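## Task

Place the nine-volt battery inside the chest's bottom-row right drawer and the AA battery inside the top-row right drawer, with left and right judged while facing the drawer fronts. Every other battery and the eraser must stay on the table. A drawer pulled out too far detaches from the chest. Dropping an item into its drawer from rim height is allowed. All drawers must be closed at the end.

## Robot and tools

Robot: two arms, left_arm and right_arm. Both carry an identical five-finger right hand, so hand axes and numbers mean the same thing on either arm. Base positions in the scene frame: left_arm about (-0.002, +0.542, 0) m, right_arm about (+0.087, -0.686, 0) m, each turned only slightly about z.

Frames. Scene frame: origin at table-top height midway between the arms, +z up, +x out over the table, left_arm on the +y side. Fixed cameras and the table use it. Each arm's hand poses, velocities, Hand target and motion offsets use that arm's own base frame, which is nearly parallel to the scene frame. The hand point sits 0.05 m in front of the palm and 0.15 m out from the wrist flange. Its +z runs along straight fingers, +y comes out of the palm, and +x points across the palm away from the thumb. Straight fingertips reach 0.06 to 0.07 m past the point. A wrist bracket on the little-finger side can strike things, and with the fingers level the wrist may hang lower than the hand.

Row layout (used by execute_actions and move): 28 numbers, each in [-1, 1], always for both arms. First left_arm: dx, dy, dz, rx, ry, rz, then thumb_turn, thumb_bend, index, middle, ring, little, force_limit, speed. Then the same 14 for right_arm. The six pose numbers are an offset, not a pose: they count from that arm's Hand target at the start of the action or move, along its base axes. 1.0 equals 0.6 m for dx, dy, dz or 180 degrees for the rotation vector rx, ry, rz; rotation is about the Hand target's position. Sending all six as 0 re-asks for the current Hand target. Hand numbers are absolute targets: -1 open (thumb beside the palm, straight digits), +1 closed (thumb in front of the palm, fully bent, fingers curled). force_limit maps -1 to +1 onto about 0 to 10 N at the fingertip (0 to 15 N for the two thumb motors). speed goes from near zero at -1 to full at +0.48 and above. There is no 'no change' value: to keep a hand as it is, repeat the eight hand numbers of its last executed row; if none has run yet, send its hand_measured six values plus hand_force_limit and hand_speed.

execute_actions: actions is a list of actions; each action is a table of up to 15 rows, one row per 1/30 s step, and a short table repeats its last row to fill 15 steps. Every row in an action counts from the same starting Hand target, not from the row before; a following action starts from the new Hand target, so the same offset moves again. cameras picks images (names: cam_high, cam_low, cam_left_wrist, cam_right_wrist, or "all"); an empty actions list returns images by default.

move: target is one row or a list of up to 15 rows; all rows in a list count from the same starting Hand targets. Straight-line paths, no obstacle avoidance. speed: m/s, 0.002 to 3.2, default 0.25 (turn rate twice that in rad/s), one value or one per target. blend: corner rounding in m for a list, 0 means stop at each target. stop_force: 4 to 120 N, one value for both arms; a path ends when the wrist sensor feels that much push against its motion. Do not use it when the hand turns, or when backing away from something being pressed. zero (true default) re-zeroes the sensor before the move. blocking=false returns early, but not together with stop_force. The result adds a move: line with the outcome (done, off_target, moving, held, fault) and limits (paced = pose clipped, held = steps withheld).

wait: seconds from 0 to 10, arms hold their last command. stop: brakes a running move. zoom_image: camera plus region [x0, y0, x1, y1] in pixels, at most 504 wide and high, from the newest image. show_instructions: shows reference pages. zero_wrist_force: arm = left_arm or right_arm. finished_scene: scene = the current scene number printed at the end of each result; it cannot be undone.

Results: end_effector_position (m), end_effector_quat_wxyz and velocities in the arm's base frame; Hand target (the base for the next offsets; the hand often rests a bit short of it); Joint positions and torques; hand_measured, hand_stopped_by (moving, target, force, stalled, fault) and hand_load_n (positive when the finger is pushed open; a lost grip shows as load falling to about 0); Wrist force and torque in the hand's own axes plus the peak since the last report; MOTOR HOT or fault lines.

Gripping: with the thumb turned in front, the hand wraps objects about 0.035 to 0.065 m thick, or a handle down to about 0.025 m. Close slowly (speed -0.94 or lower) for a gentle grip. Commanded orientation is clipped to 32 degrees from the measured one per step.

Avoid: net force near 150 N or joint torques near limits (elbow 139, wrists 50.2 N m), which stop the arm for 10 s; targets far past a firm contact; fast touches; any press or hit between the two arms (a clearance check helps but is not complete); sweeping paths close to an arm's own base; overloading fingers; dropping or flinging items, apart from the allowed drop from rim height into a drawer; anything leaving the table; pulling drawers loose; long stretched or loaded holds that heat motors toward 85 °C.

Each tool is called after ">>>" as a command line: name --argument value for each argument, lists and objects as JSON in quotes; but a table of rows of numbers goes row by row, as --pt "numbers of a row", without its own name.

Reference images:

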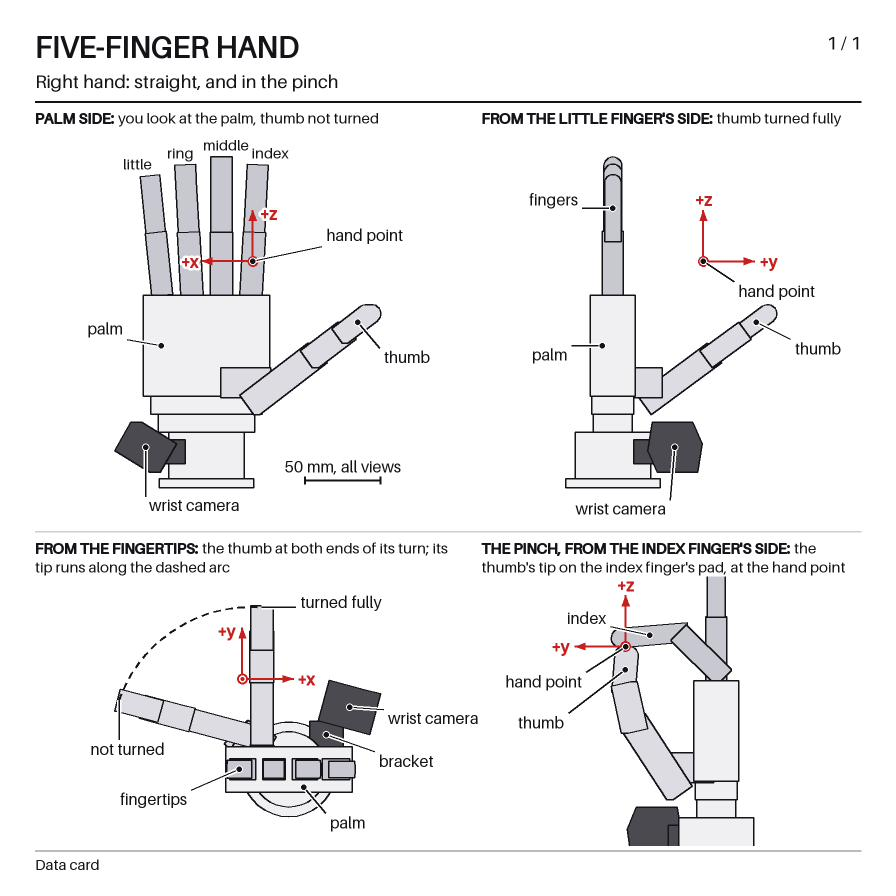

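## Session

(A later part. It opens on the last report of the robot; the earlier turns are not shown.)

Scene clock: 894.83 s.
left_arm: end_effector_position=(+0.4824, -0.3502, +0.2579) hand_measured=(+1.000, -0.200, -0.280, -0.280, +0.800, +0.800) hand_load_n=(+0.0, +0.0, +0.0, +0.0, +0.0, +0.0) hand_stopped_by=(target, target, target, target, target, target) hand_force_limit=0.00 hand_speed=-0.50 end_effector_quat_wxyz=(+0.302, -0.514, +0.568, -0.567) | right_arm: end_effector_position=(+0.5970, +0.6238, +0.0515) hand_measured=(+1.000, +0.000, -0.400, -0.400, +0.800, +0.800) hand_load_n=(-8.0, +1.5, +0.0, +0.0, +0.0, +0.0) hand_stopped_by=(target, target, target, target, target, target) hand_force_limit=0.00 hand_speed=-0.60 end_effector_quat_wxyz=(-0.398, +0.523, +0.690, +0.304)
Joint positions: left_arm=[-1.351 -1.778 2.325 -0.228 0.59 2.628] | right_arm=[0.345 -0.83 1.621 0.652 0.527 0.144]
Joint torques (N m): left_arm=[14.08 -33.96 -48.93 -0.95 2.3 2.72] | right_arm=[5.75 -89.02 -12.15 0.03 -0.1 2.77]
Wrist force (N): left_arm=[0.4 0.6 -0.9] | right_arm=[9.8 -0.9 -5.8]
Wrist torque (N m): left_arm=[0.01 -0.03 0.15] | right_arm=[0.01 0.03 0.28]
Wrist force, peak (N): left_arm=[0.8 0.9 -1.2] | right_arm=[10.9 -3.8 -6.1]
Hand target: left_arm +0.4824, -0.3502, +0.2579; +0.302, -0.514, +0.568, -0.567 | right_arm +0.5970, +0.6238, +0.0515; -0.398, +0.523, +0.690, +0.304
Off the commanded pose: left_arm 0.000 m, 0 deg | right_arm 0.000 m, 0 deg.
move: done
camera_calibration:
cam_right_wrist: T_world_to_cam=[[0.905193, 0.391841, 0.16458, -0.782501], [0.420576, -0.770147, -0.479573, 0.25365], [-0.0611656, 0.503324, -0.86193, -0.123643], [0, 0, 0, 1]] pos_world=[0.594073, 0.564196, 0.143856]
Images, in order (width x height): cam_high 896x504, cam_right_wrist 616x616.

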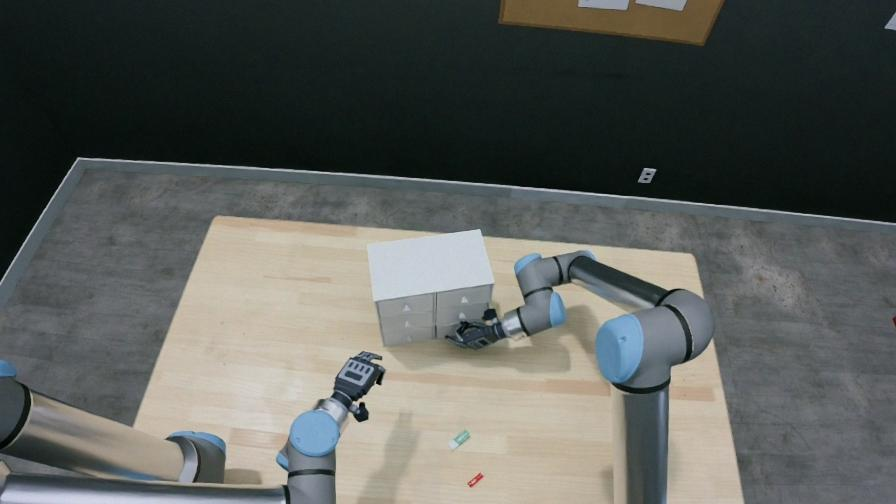

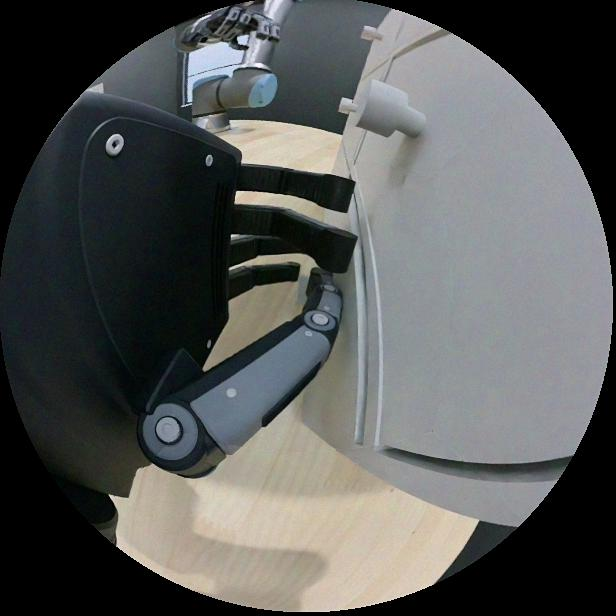

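>>> move --pt "0 0 0 0 0 0 1 -0.2 -0.28 -0.28 0.8 0.8 0.0 -0.5 0.002 -0.007 0.0042 0 0 0 1 0 -0.4 -0.4 0.8 0.8 0.0 -0.6" --speed 0.02

>>> move --pt "0 0 0 0 0 0 1 -0.2 -0.28 -0.28 0.8 0.8 0.0 -0.5 0.0193 0.0054 0 0 0 0 1 0 -0.4 -0.4 0.8 0.8 0.0 -0.6" --speed 0.015 --stop_force 6 --cameras '["cam_right_wrist","cam_high"]'

>>> zoom_image --camera "cam_high" --region '[420, 290, 510, 380]'

>>> zoom_image --camera "cam_right_wrist" --region '[250, 150, 510, 410]'

Scene clock: 930.77 s.
left_arm: end_effector_position=(+0.4824, -0.3502, +0.2579) hand_measured=(+1.000, -0.200, -0.280, -0.280, +0.800, +0.800) hand_load_n=(+0.0, +0.0, +0.0, +0.0, +0.0, +0.0) hand_stopped_by=(target, target, target, target, target, target) hand_force_limit=0.00 hand_speed=-0.50 end_effector_quat_wxyz=(+0.302, -0.514, +0.568, -0.567) | right_arm: end_effector_position=(+0.5982, +0.6196, +0.0541) hand_measured=(+1.000, +0.000, -0.400, -0.400, +0.800, +0.800) hand_load_n=(+0.0, +0.0, +0.0, +0.0, +0.5, +0.0) hand_stopped_by=(target, target, target, target, target, target) hand_force_limit=0.00 hand_speed=-0.60 end_effector_quat_wxyz=(-0.398, +0.523, +0.690, +0.304)
Joint positions: left_arm=[-1.351 -1.778 2.325 -0.228 0.59 2.628] | right_arm=[0.338 -0.833 1.624 0.663 0.527 0.131]
Joint torques (N m): left_arm=[15.64 -33.26 -48.88 -0.77 2.28 2.92] | right_arm=[1.94 -86.84 -19.63 3.8 -3.49 1.43]
Wrist force (N): left_arm=[0.3 0.6 -0.9] | right_arm=[0.3 -0.6 0.7]
Wrist torque (N m): left_arm=[-0.01 -0.01 0.14] | right_arm=[-0.01 -0.06 0.27]
Wrist force, peak (N): left_arm=[0.6 0.9 -1.2] | right_arm=[10.0 -0.7 -6.2]
Hand target: left_arm +0.4824, -0.3502, +0.2579; +0.302, -0.514, +0.568, -0.567 | right_arm +0.5982, +0.6196, +0.0540; -0.398, +0.523, +0.690, +0.304
Off the commanded pose: left_arm 0.000 m, 0 deg | right_arm 0.000 m, 0 deg.
move: done

Scene clock: 932.77 s.
left_arm: end_effector_position=(+0.4824, -0.3502, +0.2579) hand_measured=(+1.000, -0.200, -0.280, -0.280, +0.800, +0.800) hand_load_n=(+0.0, +0.0, +0.0, +0.0, +0.0, +0.0) hand_stopped_by=(target, target, target, target, target, target) hand_force_limit=0.00 hand_speed=-0.50 end_effector_quat_wxyz=(+0.302, -0.514, +0.568, -0.567) | right_arm: end_effector_position=(+0.6098, +0.6229, +0.0540) hand_measured=(+1.000, +0.002, -0.400, -0.400, +0.800, +0.800) hand_load_n=(-1.0, -2.0, +0.0, +0.0, +0.0, +0.0) hand_stopped_by=(target, target, target, target, target, target) hand_force_limit=0.00 hand_speed=-0.60 end_effector_quat_wxyz=(-0.398, +0.523, +0.690, +0.304)
Joint positions: left_arm=[-1.351 -1.778 2.325 -0.228 0.59 2.628] | right_arm=[0.337 -0.819 1.596 0.679 0.526 0.129]
Joint torques (N m): left_arm=[14 -32.58 -48.29 -0.81 2.17 2.91] | right_arm=[-2.95 -98.34 -17.09 0.08 -3.2 -0.12]
Wrist force (N): left_arm=[0.8 0.6 -0.6] | right_arm=[0.8 -4.1 0.9]
Wrist torque (N m): left_arm=[-0.02 -0.10 0.18] | right_arm=[-0.12 -0.09 0.23]
Wrist force, peak (N): left_arm=[0.4 0.7 -1.2] | right_arm=[1.0 -6.6 1.5]
Hand target: left_arm +0.4824, -0.3502, +0.2579; +0.302, -0.514, +0.568, -0.567 | right_arm +0.6098, +0.6229, +0.0540; -0.398, +0.523, +0.690, +0.304
Off the commanded pose: left_arm 0.000 m, 0 deg | right_arm 0.000 m, 0 deg.
move: done
camera_calibration:
cam_right_wrist: T_world_to_cam=[[0.905155, 0.391911, 0.164622, -0.79404], [0.420658, -0.770112, -0.479557, 0.248666], [-0.0611668, 0.503323, -0.861931, -0.120206], [0, 0, 0, 1]] pos_world=[0.606773, 0.563196, 0.146356]
Images, in order (width x height): cam_high 896x504, cam_right_wrist 616x616.

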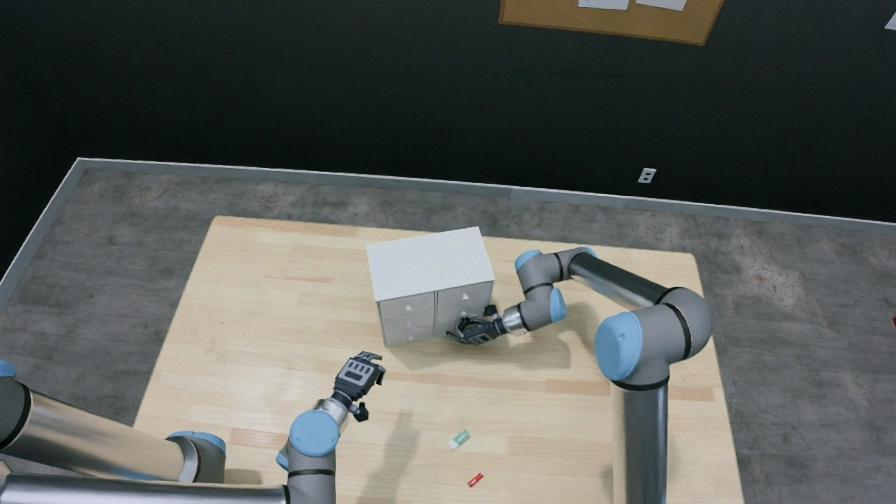

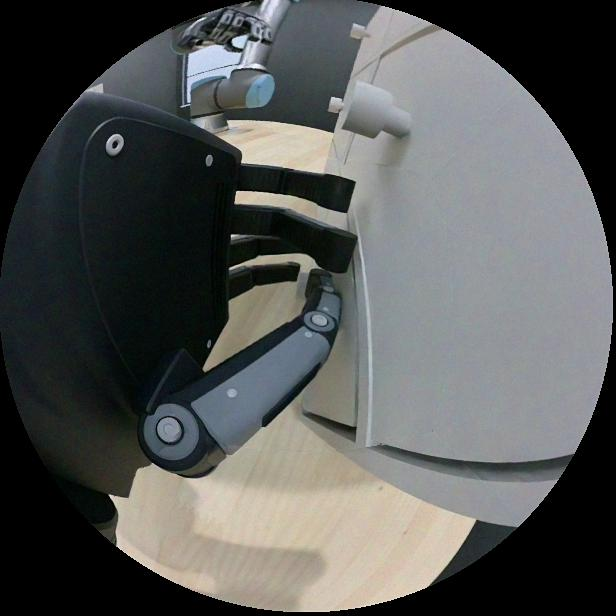

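Scaled by 5.600 from the camera's 896x504 image, which has a finer 1280x720 frame.

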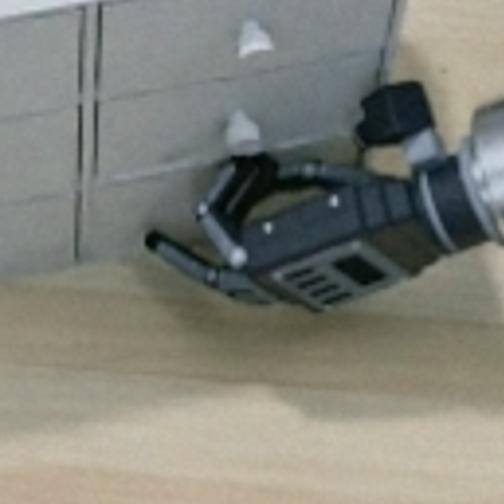

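Scaled by 1.938 from the camera's 616x616 image, which has a finer 880x880 frame.

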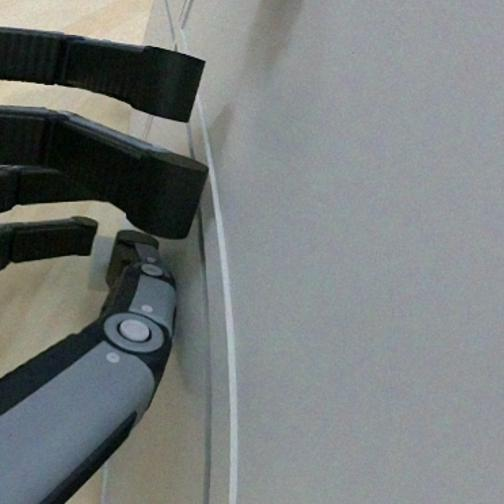

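>>> move --pt "0 0 0 0 0 0 1 -0.2 0.0 0.0 0.8 0.8 0.0 -0.5 -0.0803 -0.0223 0 0 0 0 1 0 -0.4 -0.4 0.8 0.8 0.0 -0.6" --pt "0 0 0 0 0 0 1 -0.2 0.0 0.0 0.8 0.8 0.0 -0.5 -0.1606 -0.0446 0.08 0 0 0 1 0 -0.4 -0.4 0.8 0.8 0.0 -0.6" --speed '[0.05,0.15]' --blend 0.01 --cameras '["cam_right_wrist","cam_high"]'

>>> zoom_image --camera "cam_high" --region '[360, 220, 510, 370]'

>>> zoom_image --camera "cam_right_wrist" --region '[330, 60, 600, 460]'

Scene clock: 963.17 s.
left_arm: end_effector_position=(+0.4824, -0.3502, +0.2580) hand_measured=(+1.000, -0.200, +0.000, +0.000, +0.800, +0.800) hand_load_n=(+0.0, +0.0, +0.0, +0.0, +0.0, +0.0) hand_stopped_by=(target, target, target, target, target, target) hand_force_limit=0.00 hand_speed=-0.50 end_effector_quat_wxyz=(+0.302, -0.514, +0.568, -0.567) | right_arm: end_effector_position=(+0.5134, +0.5962, +0.1020) hand_measured=(+1.000, +0.000, -0.400, -0.400, +0.800, +0.800) hand_load_n=(+0.0, +0.0, +0.0, +0.0, +0.0, +0.0) hand_stopped_by=(target, target, target, target, target, target) hand_force_limit=0.00 hand_speed=-0.60 end_effector_quat_wxyz=(-0.398, +0.523, +0.690, +0.304)
Joint positions: left_arm=[-1.351 -1.778 2.325 -0.228 0.59 2.628] | right_arm=[0.348 -0.991 1.805 0.623 0.528 0.151]
Joint torques (N m): left_arm=[14.8 -32.7 -42.6 -0.47 1.96 2.61] | right_arm=[-9.88 -74.2 -28.4 0.6 0.04 -1.51]
Wrist force (N): left_arm=[0.8 0.8 -0.8] | right_arm=[0.3 -0.1 0.4]
Wrist torque (N m): left_arm=[0.02 -0.09 0.18] | right_arm=[0.08 -0.05 0.17]
Wrist force, peak (N): left_arm=[0.5 0.8 -1.2] | right_arm=[0.8 -4.3 1.1]
Hand target: left_arm +0.4824, -0.3502, +0.2579; +0.302, -0.514, +0.568, -0.567 | right_arm +0.5135, +0.5961, +0.1020; -0.398, +0.523, +0.690, +0.304
Off the commanded pose: left_arm 0.000 m, 0 deg | right_arm 0.000 m, 0 deg.
move: done; blend cut to 0 m at target 1
camera_calibration:
cam_right_wrist: T_world_to_cam=[[0.905197, 0.391926, 0.164355, -0.704197], [0.420539, -0.770184, -0.479546, 0.291772], [-0.0613629, 0.503201, -0.861988, -0.0711143], [0, 0, 0, 1]] pos_world=[0.510372, 0.536496, 0.194357]
Images, in order (width x height): cam_high 896x504, cam_right_wrist 616x616.

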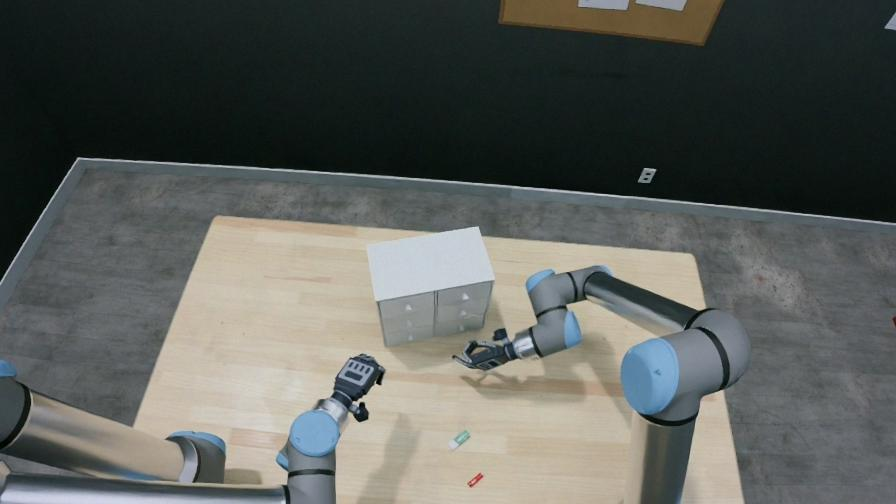

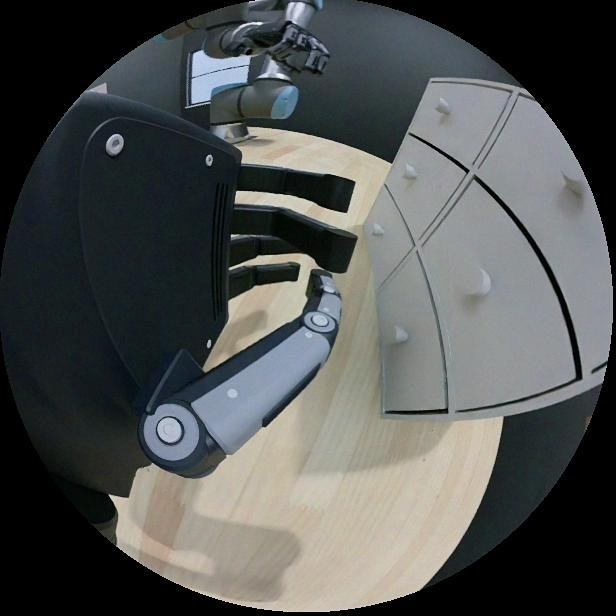

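Scaled by 3.360 from the camera's 896x504 image, which has a finer 1280x720 frame.

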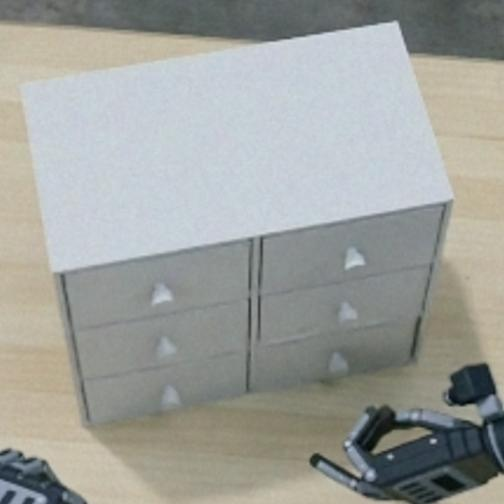

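Scaled by 1.260 from the camera's 616x616 image, which has a finer 880x880 frame.

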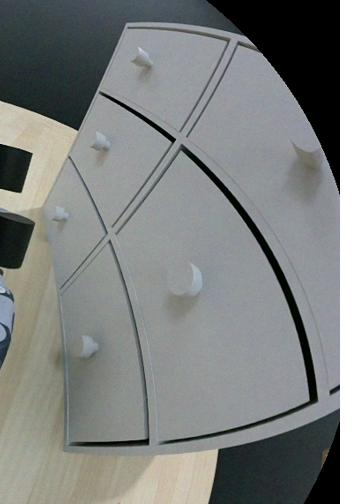

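>>> move --pt "0 0 0 0 0 0 1 -0.2 0.12 0.12 0.8 0.8 0.0 -0.6 0.061 -0.327 0.1633 0 0 0 1 0 -0.4 -0.4 0.8 0.8 0.0 -0.6" --pt "0.196 -0.2497 -0.23 0 0 0 1 -0.2 0.12 0.12 0.8 0.8 0.0 -0.6 0.0403 -0.3198 0.33 -0.3212 -0.0893 0 1 0 -0.4 -0.4 0.8 0.8 0.0 -0.6" --pt "0.2835 -0.3422 -0.375 0 0 0 1 -0.2 0.12 0.12 0.8 0.8 0.0 -0.6 0.0403 -0.3198 0.33 -0.3212 -0.0893 0 1 0 -0.4 -0.4 0.8 0.8 0.0 -0.6" --speed '[0.25,0.3,0.15]' --blend '[0.03,0.02,0]' --cameras '["all"]'

>>> zoom_image --camera "cam_left_wrist" --region '[200, 100, 460, 400]'

Scene clock: 1011.17 s.
left_arm: end_effector_position=(+0.6526, -0.5555, +0.0330) hand_measured=(+1.000, -0.200, +0.120, +0.120, +0.800, +0.800) hand_load_n=(+0.0, +0.0, +0.0, +0.0, +0.0, +0.0) hand_stopped_by=(target, target, target, target, target, target) hand_force_limit=0.00 hand_speed=-0.60 end_effector_quat_wxyz=(+0.302, -0.514, +0.568, -0.567) | right_arm: end_effector_position=(+0.5376, +0.4042, +0.3000) hand_measured=(+1.000, +0.000, -0.400, -0.400, +0.800, +0.800) hand_load_n=(+0.0, +0.0, +0.0, +0.0, +0.0, +0.0) hand_stopped_by=(target, target, target, target, target, target) hand_force_limit=0.00 hand_speed=-0.60 end_effector_quat_wxyz=(+0.000, +0.603, +0.797, +0.000)
Joint positions: left_arm=[-1.145 -1.066 1.992 -0.677 0.788 2.718] | right_arm=[0.444 -1.259 1.61 1.219 1.57 0.169]
Joint torques (N m): left_arm=[-18.45 -60.22 -20.36 2.5 -3.34 -1.69] | right_arm=[7.26 -76 -24.36 0.7 1.98 2.05]
Wrist force (N): left_arm=[0.3 1.4 -0.2] | right_arm=[-0.1 -0.5 0.4]
Wrist torque (N m): left_arm=[0.11 -0.09 -0.11] | right_arm=[0.13 -0.01 0.12]
Wrist force, peak (N): left_arm=[0.5 2.6 0.9] | right_arm=[0.4 -0.1 3.4]
Hand target: left_arm +0.6525, -0.5555, +0.0329; +0.302, -0.514, +0.568, -0.567 | right_arm +0.5376, +0.4042, +0.3000; +0.000, +0.603, +0.797, +0.000
Off the commanded pose: left_arm 0.000 m, 0 deg | right_arm 0.000 m, 0 deg.
move: done; blend cut to 0 m at target 1
camera_calibration:
cam_left_wrist: T_world_to_cam=[[-0.316943, -0.440828, -0.839772, -0.0141173], [-0.31263, 0.884494, -0.346313, 0.702083], [0.895438, 0.152776, -0.418151, -0.371915], [0, 0, 0, 1]] pos_world=[0.548044, -0.570392, 0.0757688]
cam_right_wrist: T_world_to_cam=[[0.88512, 0.464059, -0.0347947, -0.642095], [0.417334, -0.758469, 0.500557, -0.0682868], [0.205898, -0.457574, -0.865004, 0.443231], [0, 0, 0, 1]] pos_world=[0.50557, 0.448988, 0.395237]

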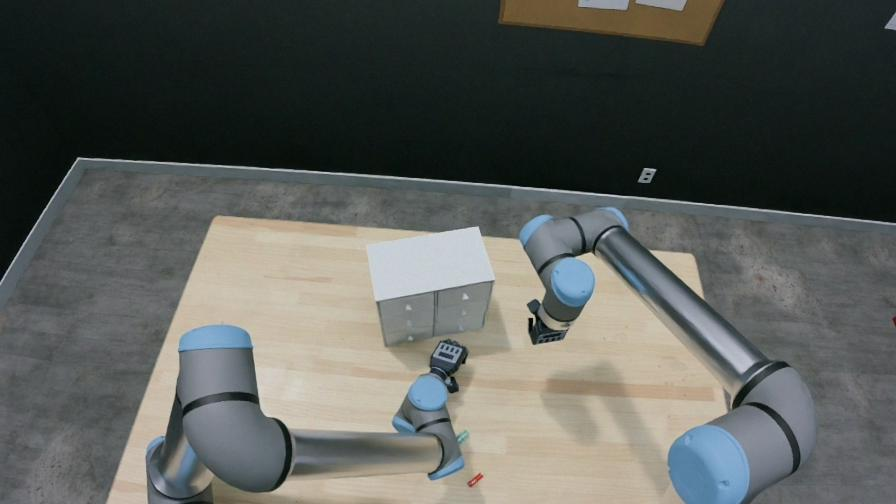

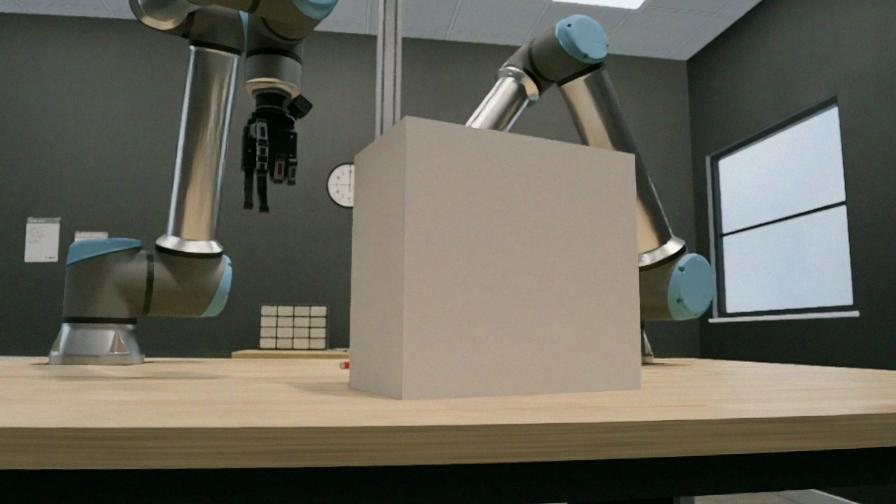

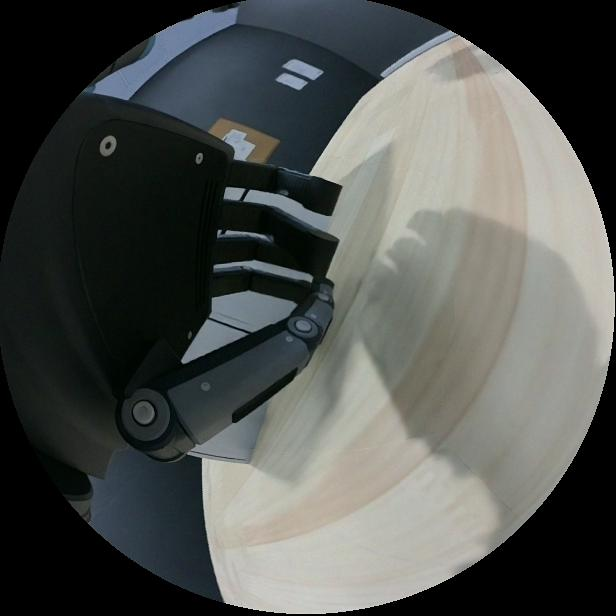

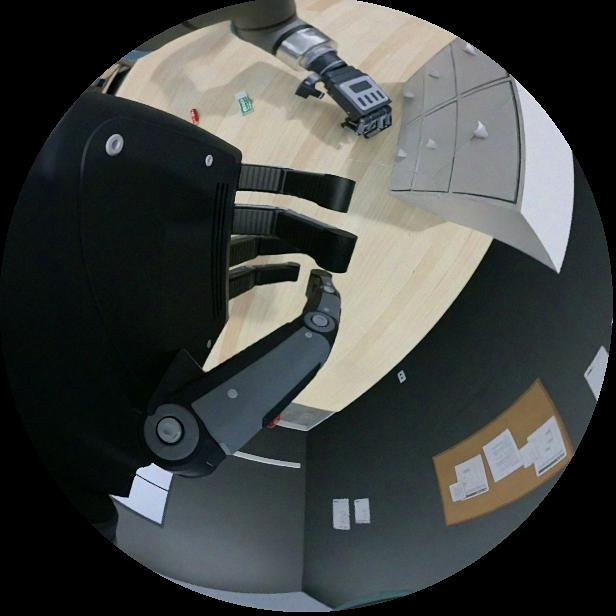

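Scaled by 1.680 from the camera's 616x616 image, which has a finer 880x880 frame.

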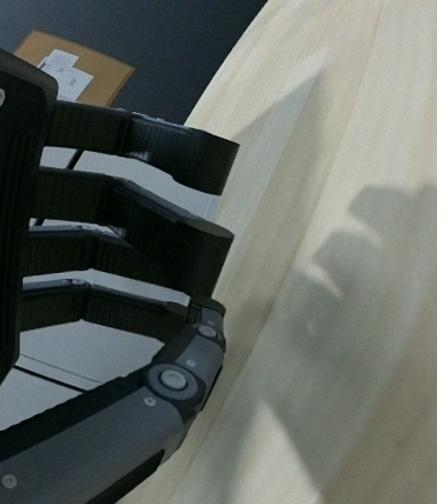

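>>> move --pt "0.1119 0.033 0 0 0 0 1 -0.2 0.12 0.12 0.8 0.8 0.0 -0.6 0 0 0 0 0 0 1 0 -0.4 -0.4 0.8 0.8 0.0 -0.6" --speed 0.02 --stop_force 6 --cameras '["cam_left_wrist","cam_right_wrist","cam_high"]'

>>> zoom_image --camera "cam_right_wrist" --region '[380, 20, 560, 220]'

>>> zoom_image --camera "cam_high" --region '[360, 220, 510, 370]'

Scene clock: 1028.33 s.
left_arm: end_effector_position=(+0.6934, -0.5434, +0.0329) hand_measured=(+1.000, -0.200, +0.120, +0.120, +0.800, +0.800) hand_load_n=(+0.5, +0.0, +0.0, +0.0, +0.0, +0.0) hand_stopped_by=(target, target, target, target, target, target) hand_force_limit=0.00 hand_speed=-0.60 end_effector_quat_wxyz=(+0.302, -0.514, +0.568, -0.567) | right_arm: end_effector_position=(+0.5376, +0.4042, +0.3000) hand_measured=(+1.000, +0.000, -0.400, -0.400, +0.800, +0.800) hand_load_n=(+0.0, +0.0, +0.0, +0.0, +0.0, +0.0) hand_stopped_by=(target, target, target, target, target, target) hand_force_limit=0.00 hand_speed=-0.60 end_effector_quat_wxyz=(+0.000, +0.603, +0.797, +0.000)
Joint positions: left_arm=[-1.077 -1.048 1.956 -0.675 0.854 2.74] | right_arm=[0.444 -1.259 1.61 1.219 1.57 0.169]
Joint torques (N m): left_arm=[-18.92 -84.74 -17.53 -1.79 -1.52 -2.99] | right_arm=[7.3 -77.57 -24.73 0.96 1.93 1.92]
Wrist force (N): left_arm=[0.1 1.4 -0.5] | right_arm=[0.5 -0.3 0.1]
Wrist torque (N m): left_arm=[0.11 -0.05 -0.05] | right_arm=[0.19 -0.08 0.16]
Wrist force, peak (N): left_arm=[3.6 2.5 -7.6] | right_arm=[0.4 -0.6 0.7]
Hand target: left_arm +0.6934, -0.5434, +0.0329; +0.302, -0.514, +0.568, -0.567 (not the last commanded pose) | right_arm +0.5376, +0.4042, +0.3000; +0.000, +0.603, +0.797, +0.000
Off the commanded pose: left_arm 0.027 m, 0 deg | right_arm 0.000 m, 0 deg.
move: contact (left_arm)
camera_calibration:
cam_left_wrist: T_world_to_cam=[[-0.316984, -0.440715, -0.839817, 0.00411059], [-0.31259, 0.884551, -0.346205, 0.70419], [0.895438, 0.152777, -0.418151, -0.410323], [0, 0, 0, 1]] pos_world=[0.588845, -0.558392, 0.0756691]
cam_right_wrist: T_world_to_cam=[[0.88512, 0.464059, -0.0347947, -0.642095], [0.417334, -0.758469, 0.500557, -0.0682868], [0.205898, -0.457574, -0.865004, 0.443231], [0, 0, 0, 1]] pos_world=[0.50557, 0.448988, 0.395237]
Images, in order (width x height): cam_high 896x504, cam_left_wrist 616x616, cam_right_wrist 616x616.

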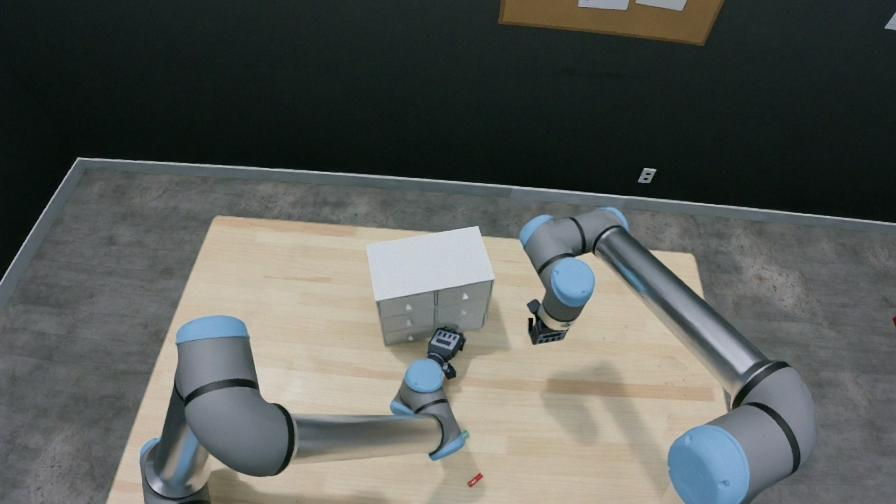

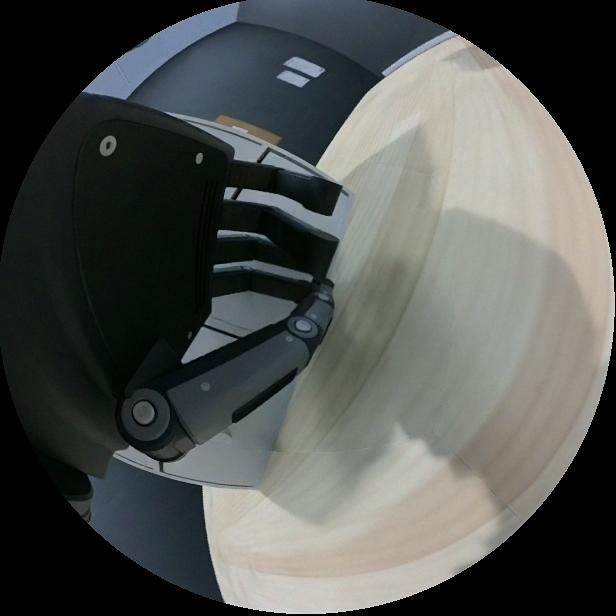

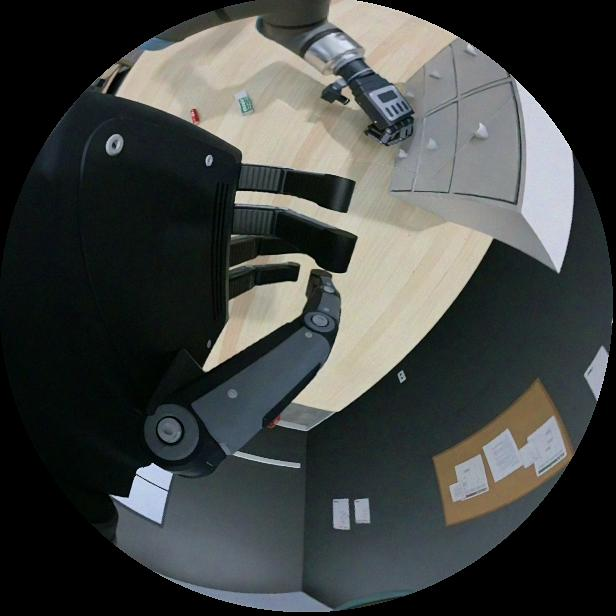

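Scaled by 2.520 from the camera's 616x616 image, which has a finer 880x880 frame.

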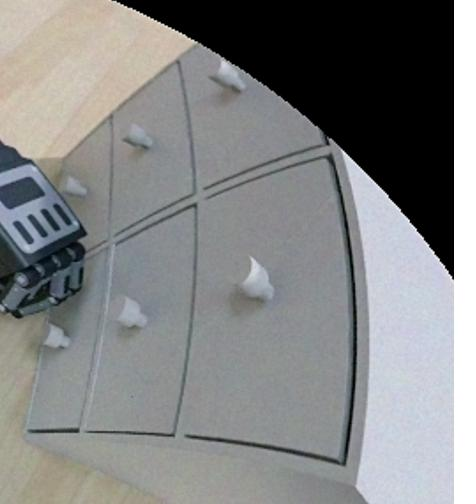

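Scaled by 3.360 from the camera's 896x504 image, which has a finer 1280x720 frame.

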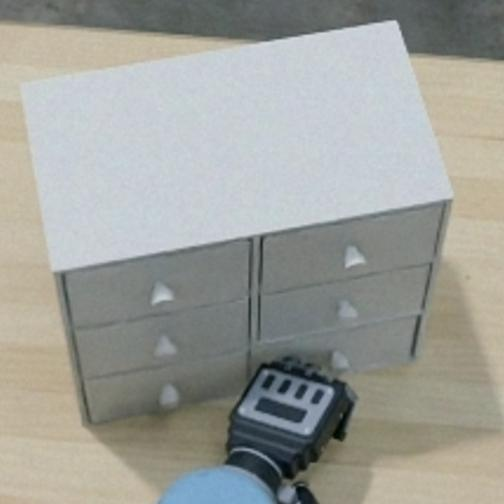

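>>> zoom_image --camera "cam_right_wrist" --region '[385, 60, 465, 200]'

>>> zoom_image --camera "cam_high" --region '[430, 280, 500, 350]'

Scaled by 3.600 from the camera's 616x616 image, which has a finer 880x880 frame.

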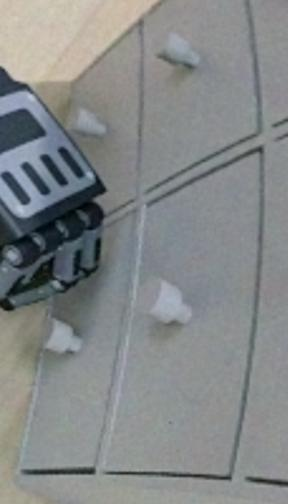

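Scaled by 7.200 from the camera's 896x504 image, which has a finer 1280x720 frame.

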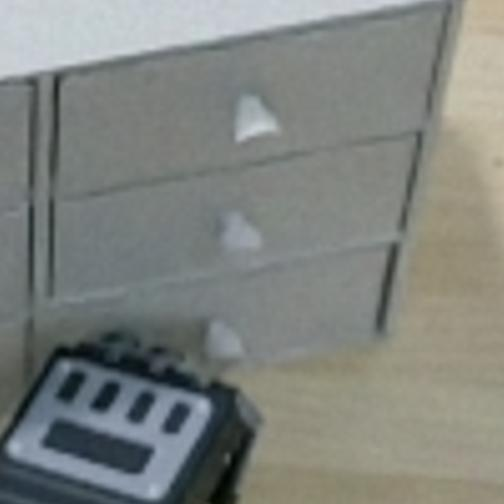

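>>> move --pt "-0.0959 -0.0283 0 0 0 0 1 -0.2 0.12 0.12 0.8 0.8 0.0 -0.6 0 0 0 0 0 0 1 0 -0.4 -0.4 0.8 0.8 0.0 -0.6" --pt "-0.489 0.3557 0.445 0 0 0 1 -0.2 0.12 0.12 0.8 0.8 0.0 -0.6 -0.0572 0.2 0 0 0 0 1 0 -0.4 -0.4 0.8 0.8 0.0 -0.6" --pt "-0.489 0.3557 0.445 0 0 0 1 -0.2 0.12 0.12 0.8 0.8 0.0 -0.6 -0.0572 0.3302 -0.0658 0 0 0 1 0 -0.4 -0.4 0.8 0.8 0.0 -0.6" --speed '[0.15,0.3,0.15]' --blend '[0.03,0.03,0]' --cameras '["cam_right_wrist","cam_high"]'

>>> zoom_image --camera "cam_right_wrist" --region '[340, 160, 580, 440]'

>>> zoom_image --camera "cam_high" --region '[430, 280, 500, 350]'

Scene clock: 1076.63 s.
left_arm: end_effector_position=(+0.4000, -0.3300, +0.2999) hand_measured=(+1.000, -0.200, +0.120, +0.120, +0.800, +0.800) hand_load_n=(+0.0, +0.0, +0.0, +0.0, +0.0, +0.0) hand_stopped_by=(target, target, target, target, target, target) hand_force_limit=0.00 hand_speed=-0.60 end_effector_quat_wxyz=(+0.302, -0.514, +0.568, -0.567) | right_arm: end_effector_position=(+0.5033, +0.6024, +0.2606) hand_measured=(+1.000, +0.000, -0.400, -0.400, +0.800, +0.800) hand_load_n=(+0.0, +0.0, +0.0, +0.0, +0.0, +0.0) hand_stopped_by=(target, target, target, target, target, target) hand_force_limit=0.00 hand_speed=-0.60 end_effector_quat_wxyz=(+0.000, +0.603, +0.797, +0.001)
Joint positions: left_arm=[-1.633 -1.91 2.354 0.118 0.333 2.358] | right_arm=[0.721 -1.037 1.358 1.249 1.57 0.445]
Joint torques (N m): left_arm=[-6.43 -24.26 -49.57 4.56 -2.45 -2.39] | right_arm=[2.35 -76.42 -28.27 7.15 1.83 -1.02]
Wrist force (N): left_arm=[0.4 0.9 -0.6] | right_arm=[0.0 -0.6 0.4]
Wrist torque (N m): left_arm=[0.01 -0.07 -0.09] | right_arm=[0.09 -0.05 0.10]
Wrist force, peak (N): left_arm=[1.1 2.9 0.3] | right_arm=[1.5 -0.4 1.5]
Hand target: left_arm +0.4000, -0.3300, +0.2999; +0.302, -0.514, +0.568, -0.567 | right_arm +0.5033, +0.6024, +0.2606; +0.000, +0.603, +0.797, +0.000
Off the commanded pose: left_arm 0.000 m, 0 deg | right_arm 0.000 m, 0 deg.
move: done
camera_calibration:
cam_right_wrist: T_world_to_cam=[[0.885091, 0.464124, -0.0346793, -0.705194], [0.417344, -0.758482, 0.500528, 0.115976], [0.206003, -0.457486, -0.865025, 0.506738], [0, 0, 0, 1]] pos_world=[0.47137, 0.647088, 0.355836]
Images, in order (width x height): cam_high 896x504, cam_right_wrist 616x616.

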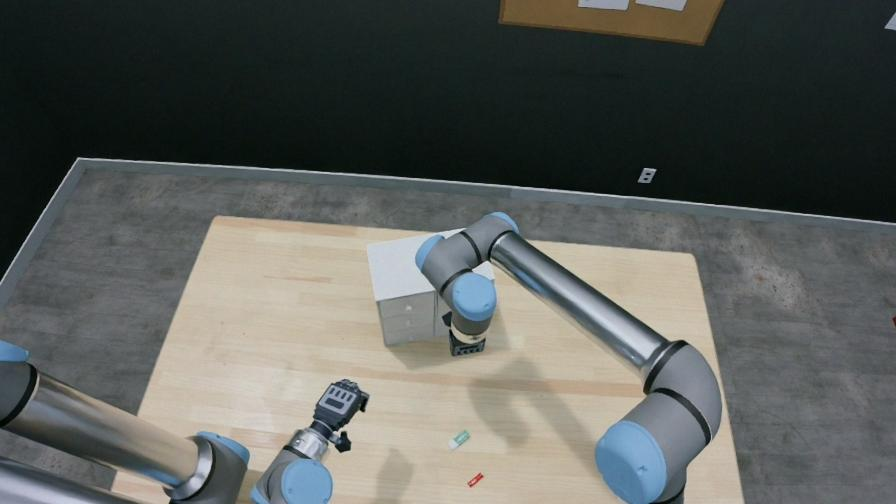

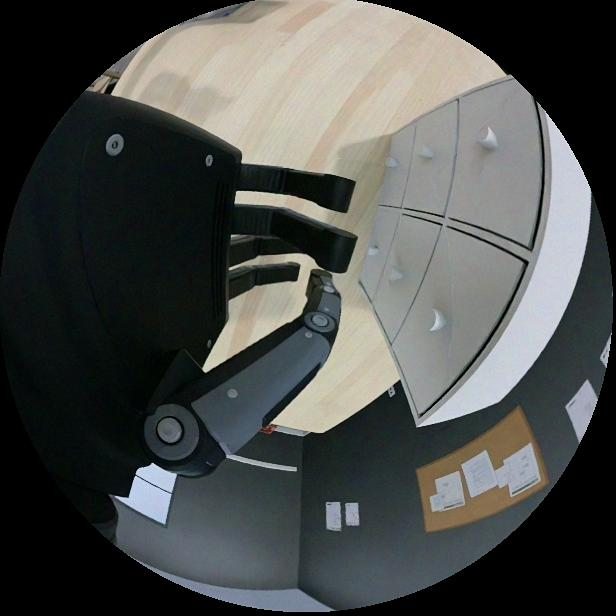

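Scaled by 1.800 from the camera's 616x616 image, which has a finer 880x880 frame.

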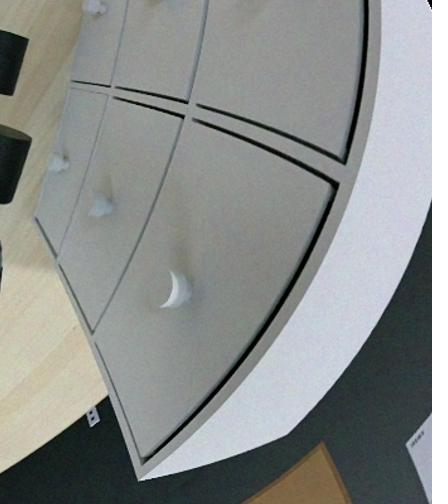

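Scaled by 7.200 from the camera's 896x504 image, which has a finer 1280x720 frame.

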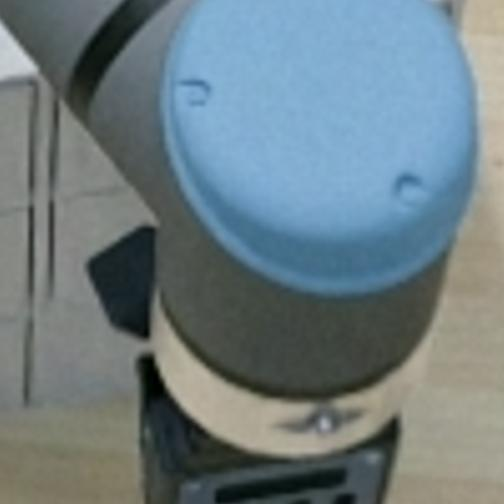

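>>> move --pt "0 0 0 0 0 0 1 -0.2 0.12 0.12 0.8 0.8 0.0 -0.6 0.0745 0.0123 0 0 0 0 1 0 -0.4 -0.4 0.8 0.8 0.0 -0.6" --speed 0.1 --cameras '["cam_right_wrist"]'

>>> zoom_image --camera "cam_right_wrist" --region '[250, 200, 430, 380]'

Scene clock: 1122.67 s.
left_arm: end_effector_position=(+0.4000, -0.3300, +0.2999) hand_measured=(+1.000, -0.200, +0.120, +0.120, +0.800, +0.800) hand_load_n=(+0.0, +0.0, +0.5, +0.0, +0.0, +0.0) hand_stopped_by=(target, target, target, target, target, target) hand_force_limit=0.00 hand_speed=-0.60 end_effector_quat_wxyz=(+0.302, -0.514, +0.568, -0.567) | right_arm: end_effector_position=(+0.5480, +0.6097, +0.2605) hand_measured=(+1.000, +0.000, -0.400, -0.400, +0.800, +0.800) hand_load_n=(+0.0, +0.0, +0.0, +0.0, +0.0, +0.0) hand_stopped_by=(target, target, target, target, target, target) hand_force_limit=0.00 hand_speed=-0.60 end_effector_quat_wxyz=(+0.000, +0.603, +0.797, +0.000)
Joint positions: left_arm=[-1.633 -1.91 2.354 0.118 0.333 2.358] | right_arm=[0.689 -0.983 1.272 1.281 1.57 0.414]
Joint torques (N m): left_arm=[-10.88 -22 -49.15 4.95 -3.02 -2.44] | right_arm=[8.64 -97.44 -25.44 1.68 -1.24 2.09]
Wrist force (N): left_arm=[0.7 1.1 -0.5] | right_arm=[0.2 -0.8 0.5]
Wrist torque (N m): left_arm=[0.03 -0.12 -0.06] | right_arm=[0.06 -0.06 -0.02]
Wrist force, peak (N): left_arm=[0.6 1.4 -1.0] | right_arm=[0.0 -2.1 0.4]
Hand target: left_arm +0.4000, -0.3300, +0.2999; +0.302, -0.514, +0.568, -0.567 | right_arm +0.5480, +0.6097, +0.2606; +0.000, +0.603, +0.797, +0.000
Off the commanded pose: left_arm 0.000 m, 0 deg | right_arm 0.000 m, 0 deg.
move: done
camera_calibration:
cam_right_wrist: T_world_to_cam=[[0.885094, 0.464096, -0.03498, -0.747937], [0.417444, -0.758391, 0.500583, 0.102818], [0.20579, -0.457665, -0.864982, 0.501016], [0, 0, 0, 1]] pos_world=[0.51597, 0.654388, 0.355738]
Images, in order (width x height): cam_right_wrist 616x616.

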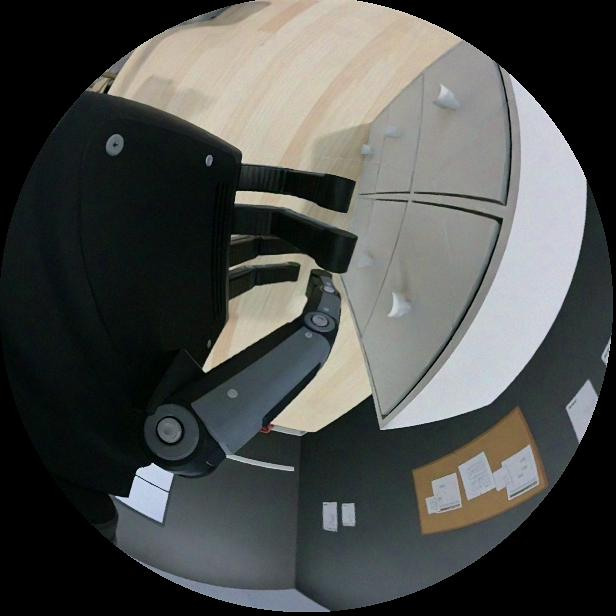

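Scaled by 2.800 from the camera's 616x616 image, which has a finer 880x880 frame.

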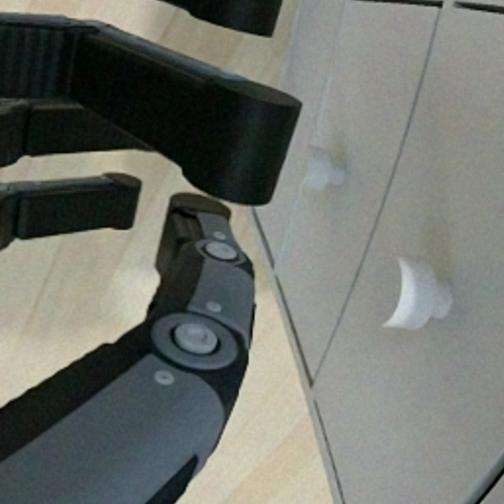

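>>> move --pt "0 0 0 0 0 0 1 -0.2 0.12 0.12 0.8 0.8 0.0 -0.6 0.0833 0.0234 0.0067 0 0 0 1 0 -0.4 -0.4 0.8 0.8 0.0 -0.6" --speed 0.03 --stop_force 4 --cameras '["cam_right_wrist"]'

>>> zoom_image --camera "cam_right_wrist" --region '[250, 200, 430, 380]'

Scene clock: 1160.20 s.
left_arm: end_effector_position=(+0.4000, -0.3300, +0.2999) hand_measured=(+1.000, -0.200, +0.120, +0.120, +0.800, +0.800) hand_load_n=(+0.0, +0.0, +0.0, -0.5, +0.0, +0.0) hand_stopped_by=(target, target, target, target, target, target) hand_force_limit=0.00 hand_speed=-0.60 end_effector_quat_wxyz=(+0.302, -0.514, +0.568, -0.567) | right_arm: end_effector_position=(+0.5980, +0.6238, +0.2646) hand_measured=(+1.000, +0.000, -0.400, -0.400, +0.800, +0.800) hand_load_n=(+0.0, +0.0, +0.0, +0.5, +0.0, +0.0) hand_stopped_by=(target, target, target, target, target, target) hand_force_limit=0.00 hand_speed=-0.60 end_effector_quat_wxyz=(+0.000, +0.603, +0.797, +0.000)
Joint positions: left_arm=[-1.633 -1.91 2.354 0.118 0.333 2.358] | right_arm=[0.664 -0.912 1.147 1.335 1.57 0.388]
Joint torques (N m): left_arm=[-10.66 -21.81 -49.95 4.79 -2.8 -2.59] | right_arm=[11.44 -100.32 -23.92 0.78 -1.64 2.1]
Wrist force (N): left_arm=[0.4 0.8 -0.8] | right_arm=[0.4 -0.3 0.2]
Wrist torque (N m): left_arm=[0.01 -0.07 -0.10] | right_arm=[0.16 -0.09 0.09]
Wrist force, peak (N): left_arm=[0.8 1.1 -1.0] | right_arm=[-0.1 -1.3 0.5]
Hand target: left_arm +0.4000, -0.3300, +0.2999; +0.302, -0.514, +0.568, -0.567 | right_arm +0.5980, +0.6238, +0.2646; +0.000, +0.603, +0.797, +0.000
Off the commanded pose: left_arm 0.000 m, 0 deg | right_arm 0.000 m, 0 deg.
move: done
camera_calibration:
cam_right_wrist: T_world_to_cam=[[0.88512, 0.464059, -0.0347947, -0.798649], [0.417334, -0.758469, 0.500557, 0.0907098], [0.205898, -0.457574, -0.865004, 0.500612], [0, 0, 0, 1]] pos_world=[0.56597, 0.668488, 0.359837]
Images, in order (width x height): cam_right_wrist 616x616.

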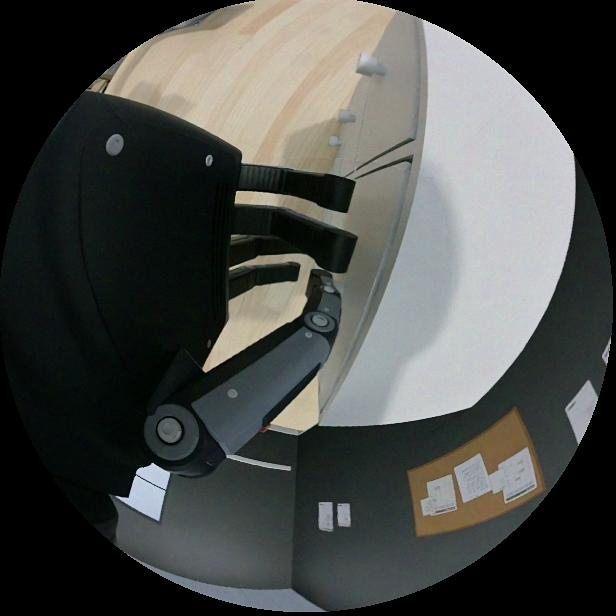

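Scaled by 2.800 from the camera's 616x616 image, which has a finer 880x880 frame.

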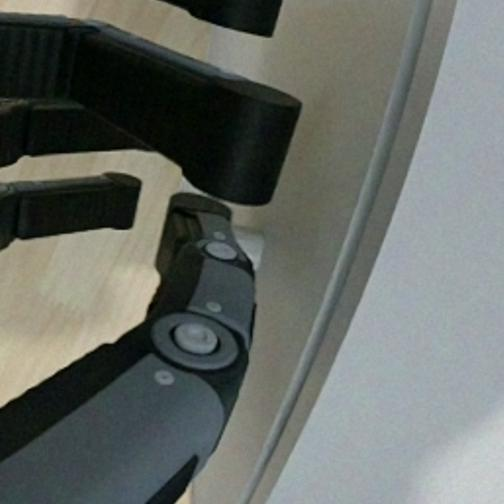

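>>> move --pt "0 0 0 0 0 0 1 -0.2 0.12 0.12 0.8 0.8 0.0 -0.6 0.0064 0.0018 0 0 0 0 1 0 -0.4 -0.4 0.8 0.8 0.0 -0.6" --pt "0 0 0 0 0 0 1 -0.2 0.12 0.12 0.8 0.8 0.0 -0.6 0.0064 0.0018 -0.04 0 0 0 1 0 -0.4 -0.4 0.8 0.8 0.0 -0.6" --speed '[0.02,0.012]' --stop_force 4

Scene clock: 1173.67 s.
left_arm: end_effector_position=(+0.4000, -0.3300, +0.2999) hand_measured=(+1.000, -0.200, +0.120, +0.120, +0.800, +0.800) hand_load_n=(+0.0, +0.0, +0.0, +0.0, +0.0, +0.0) hand_stopped_by=(target, target, target, target, target, target) hand_force_limit=0.00 hand_speed=-0.60 end_effector_quat_wxyz=(+0.302, -0.514, +0.568, -0.567) | right_arm: end_effector_position=(+0.6019, +0.6249, +0.2598) hand_measured=(+1.000, +0.000, -0.400, -0.400, +0.800, +0.800) hand_load_n=(+0.0, +0.0, +0.0, +0.0, +0.0, +0.0) hand_stopped_by=(target, target, target, target, target, target) hand_force_limit=0.00 hand_speed=-0.60 end_effector_quat_wxyz=(+0.000, +0.603, +0.797, +0.000)
Joint positions: left_arm=[-1.633 -1.91 2.354 0.118 0.333 2.358] | right_arm=[0.662 -0.904 1.143 1.331 1.57 0.387]
Joint torques (N m): left_arm=[-11.75 -20.78 -48.56 4.65 -2.88 -2.73] | right_arm=[-3.69 -103.82 -42.96 7.23 -1.6 -1.16]
Wrist force (N): left_arm=[0.5 1.3 -0.5] | right_arm=[0.4 -0.8 -3.5]
Wrist torque (N m): left_arm=[0.06 -0.08 -0.07] | right_arm=[0.17 -0.09 0.11]
Wrist force, peak (N): left_arm=[0.5 1.3 -0.9] | right_arm=[0.2 -1.7 -7.8]
Hand target: left_arm +0.4000, -0.3300, +0.2999; +0.302, -0.514, +0.568, -0.567 | right_arm +0.6019, +0.6249, +0.2598; +0.000, +0.603, +0.797, +0.001 (not the last commanded pose)
Off the commanded pose: left_arm 0.000 m, 0 deg | right_arm 0.019 m, 0 deg.
move: contact (right_arm); path passed 1 of 2 targets


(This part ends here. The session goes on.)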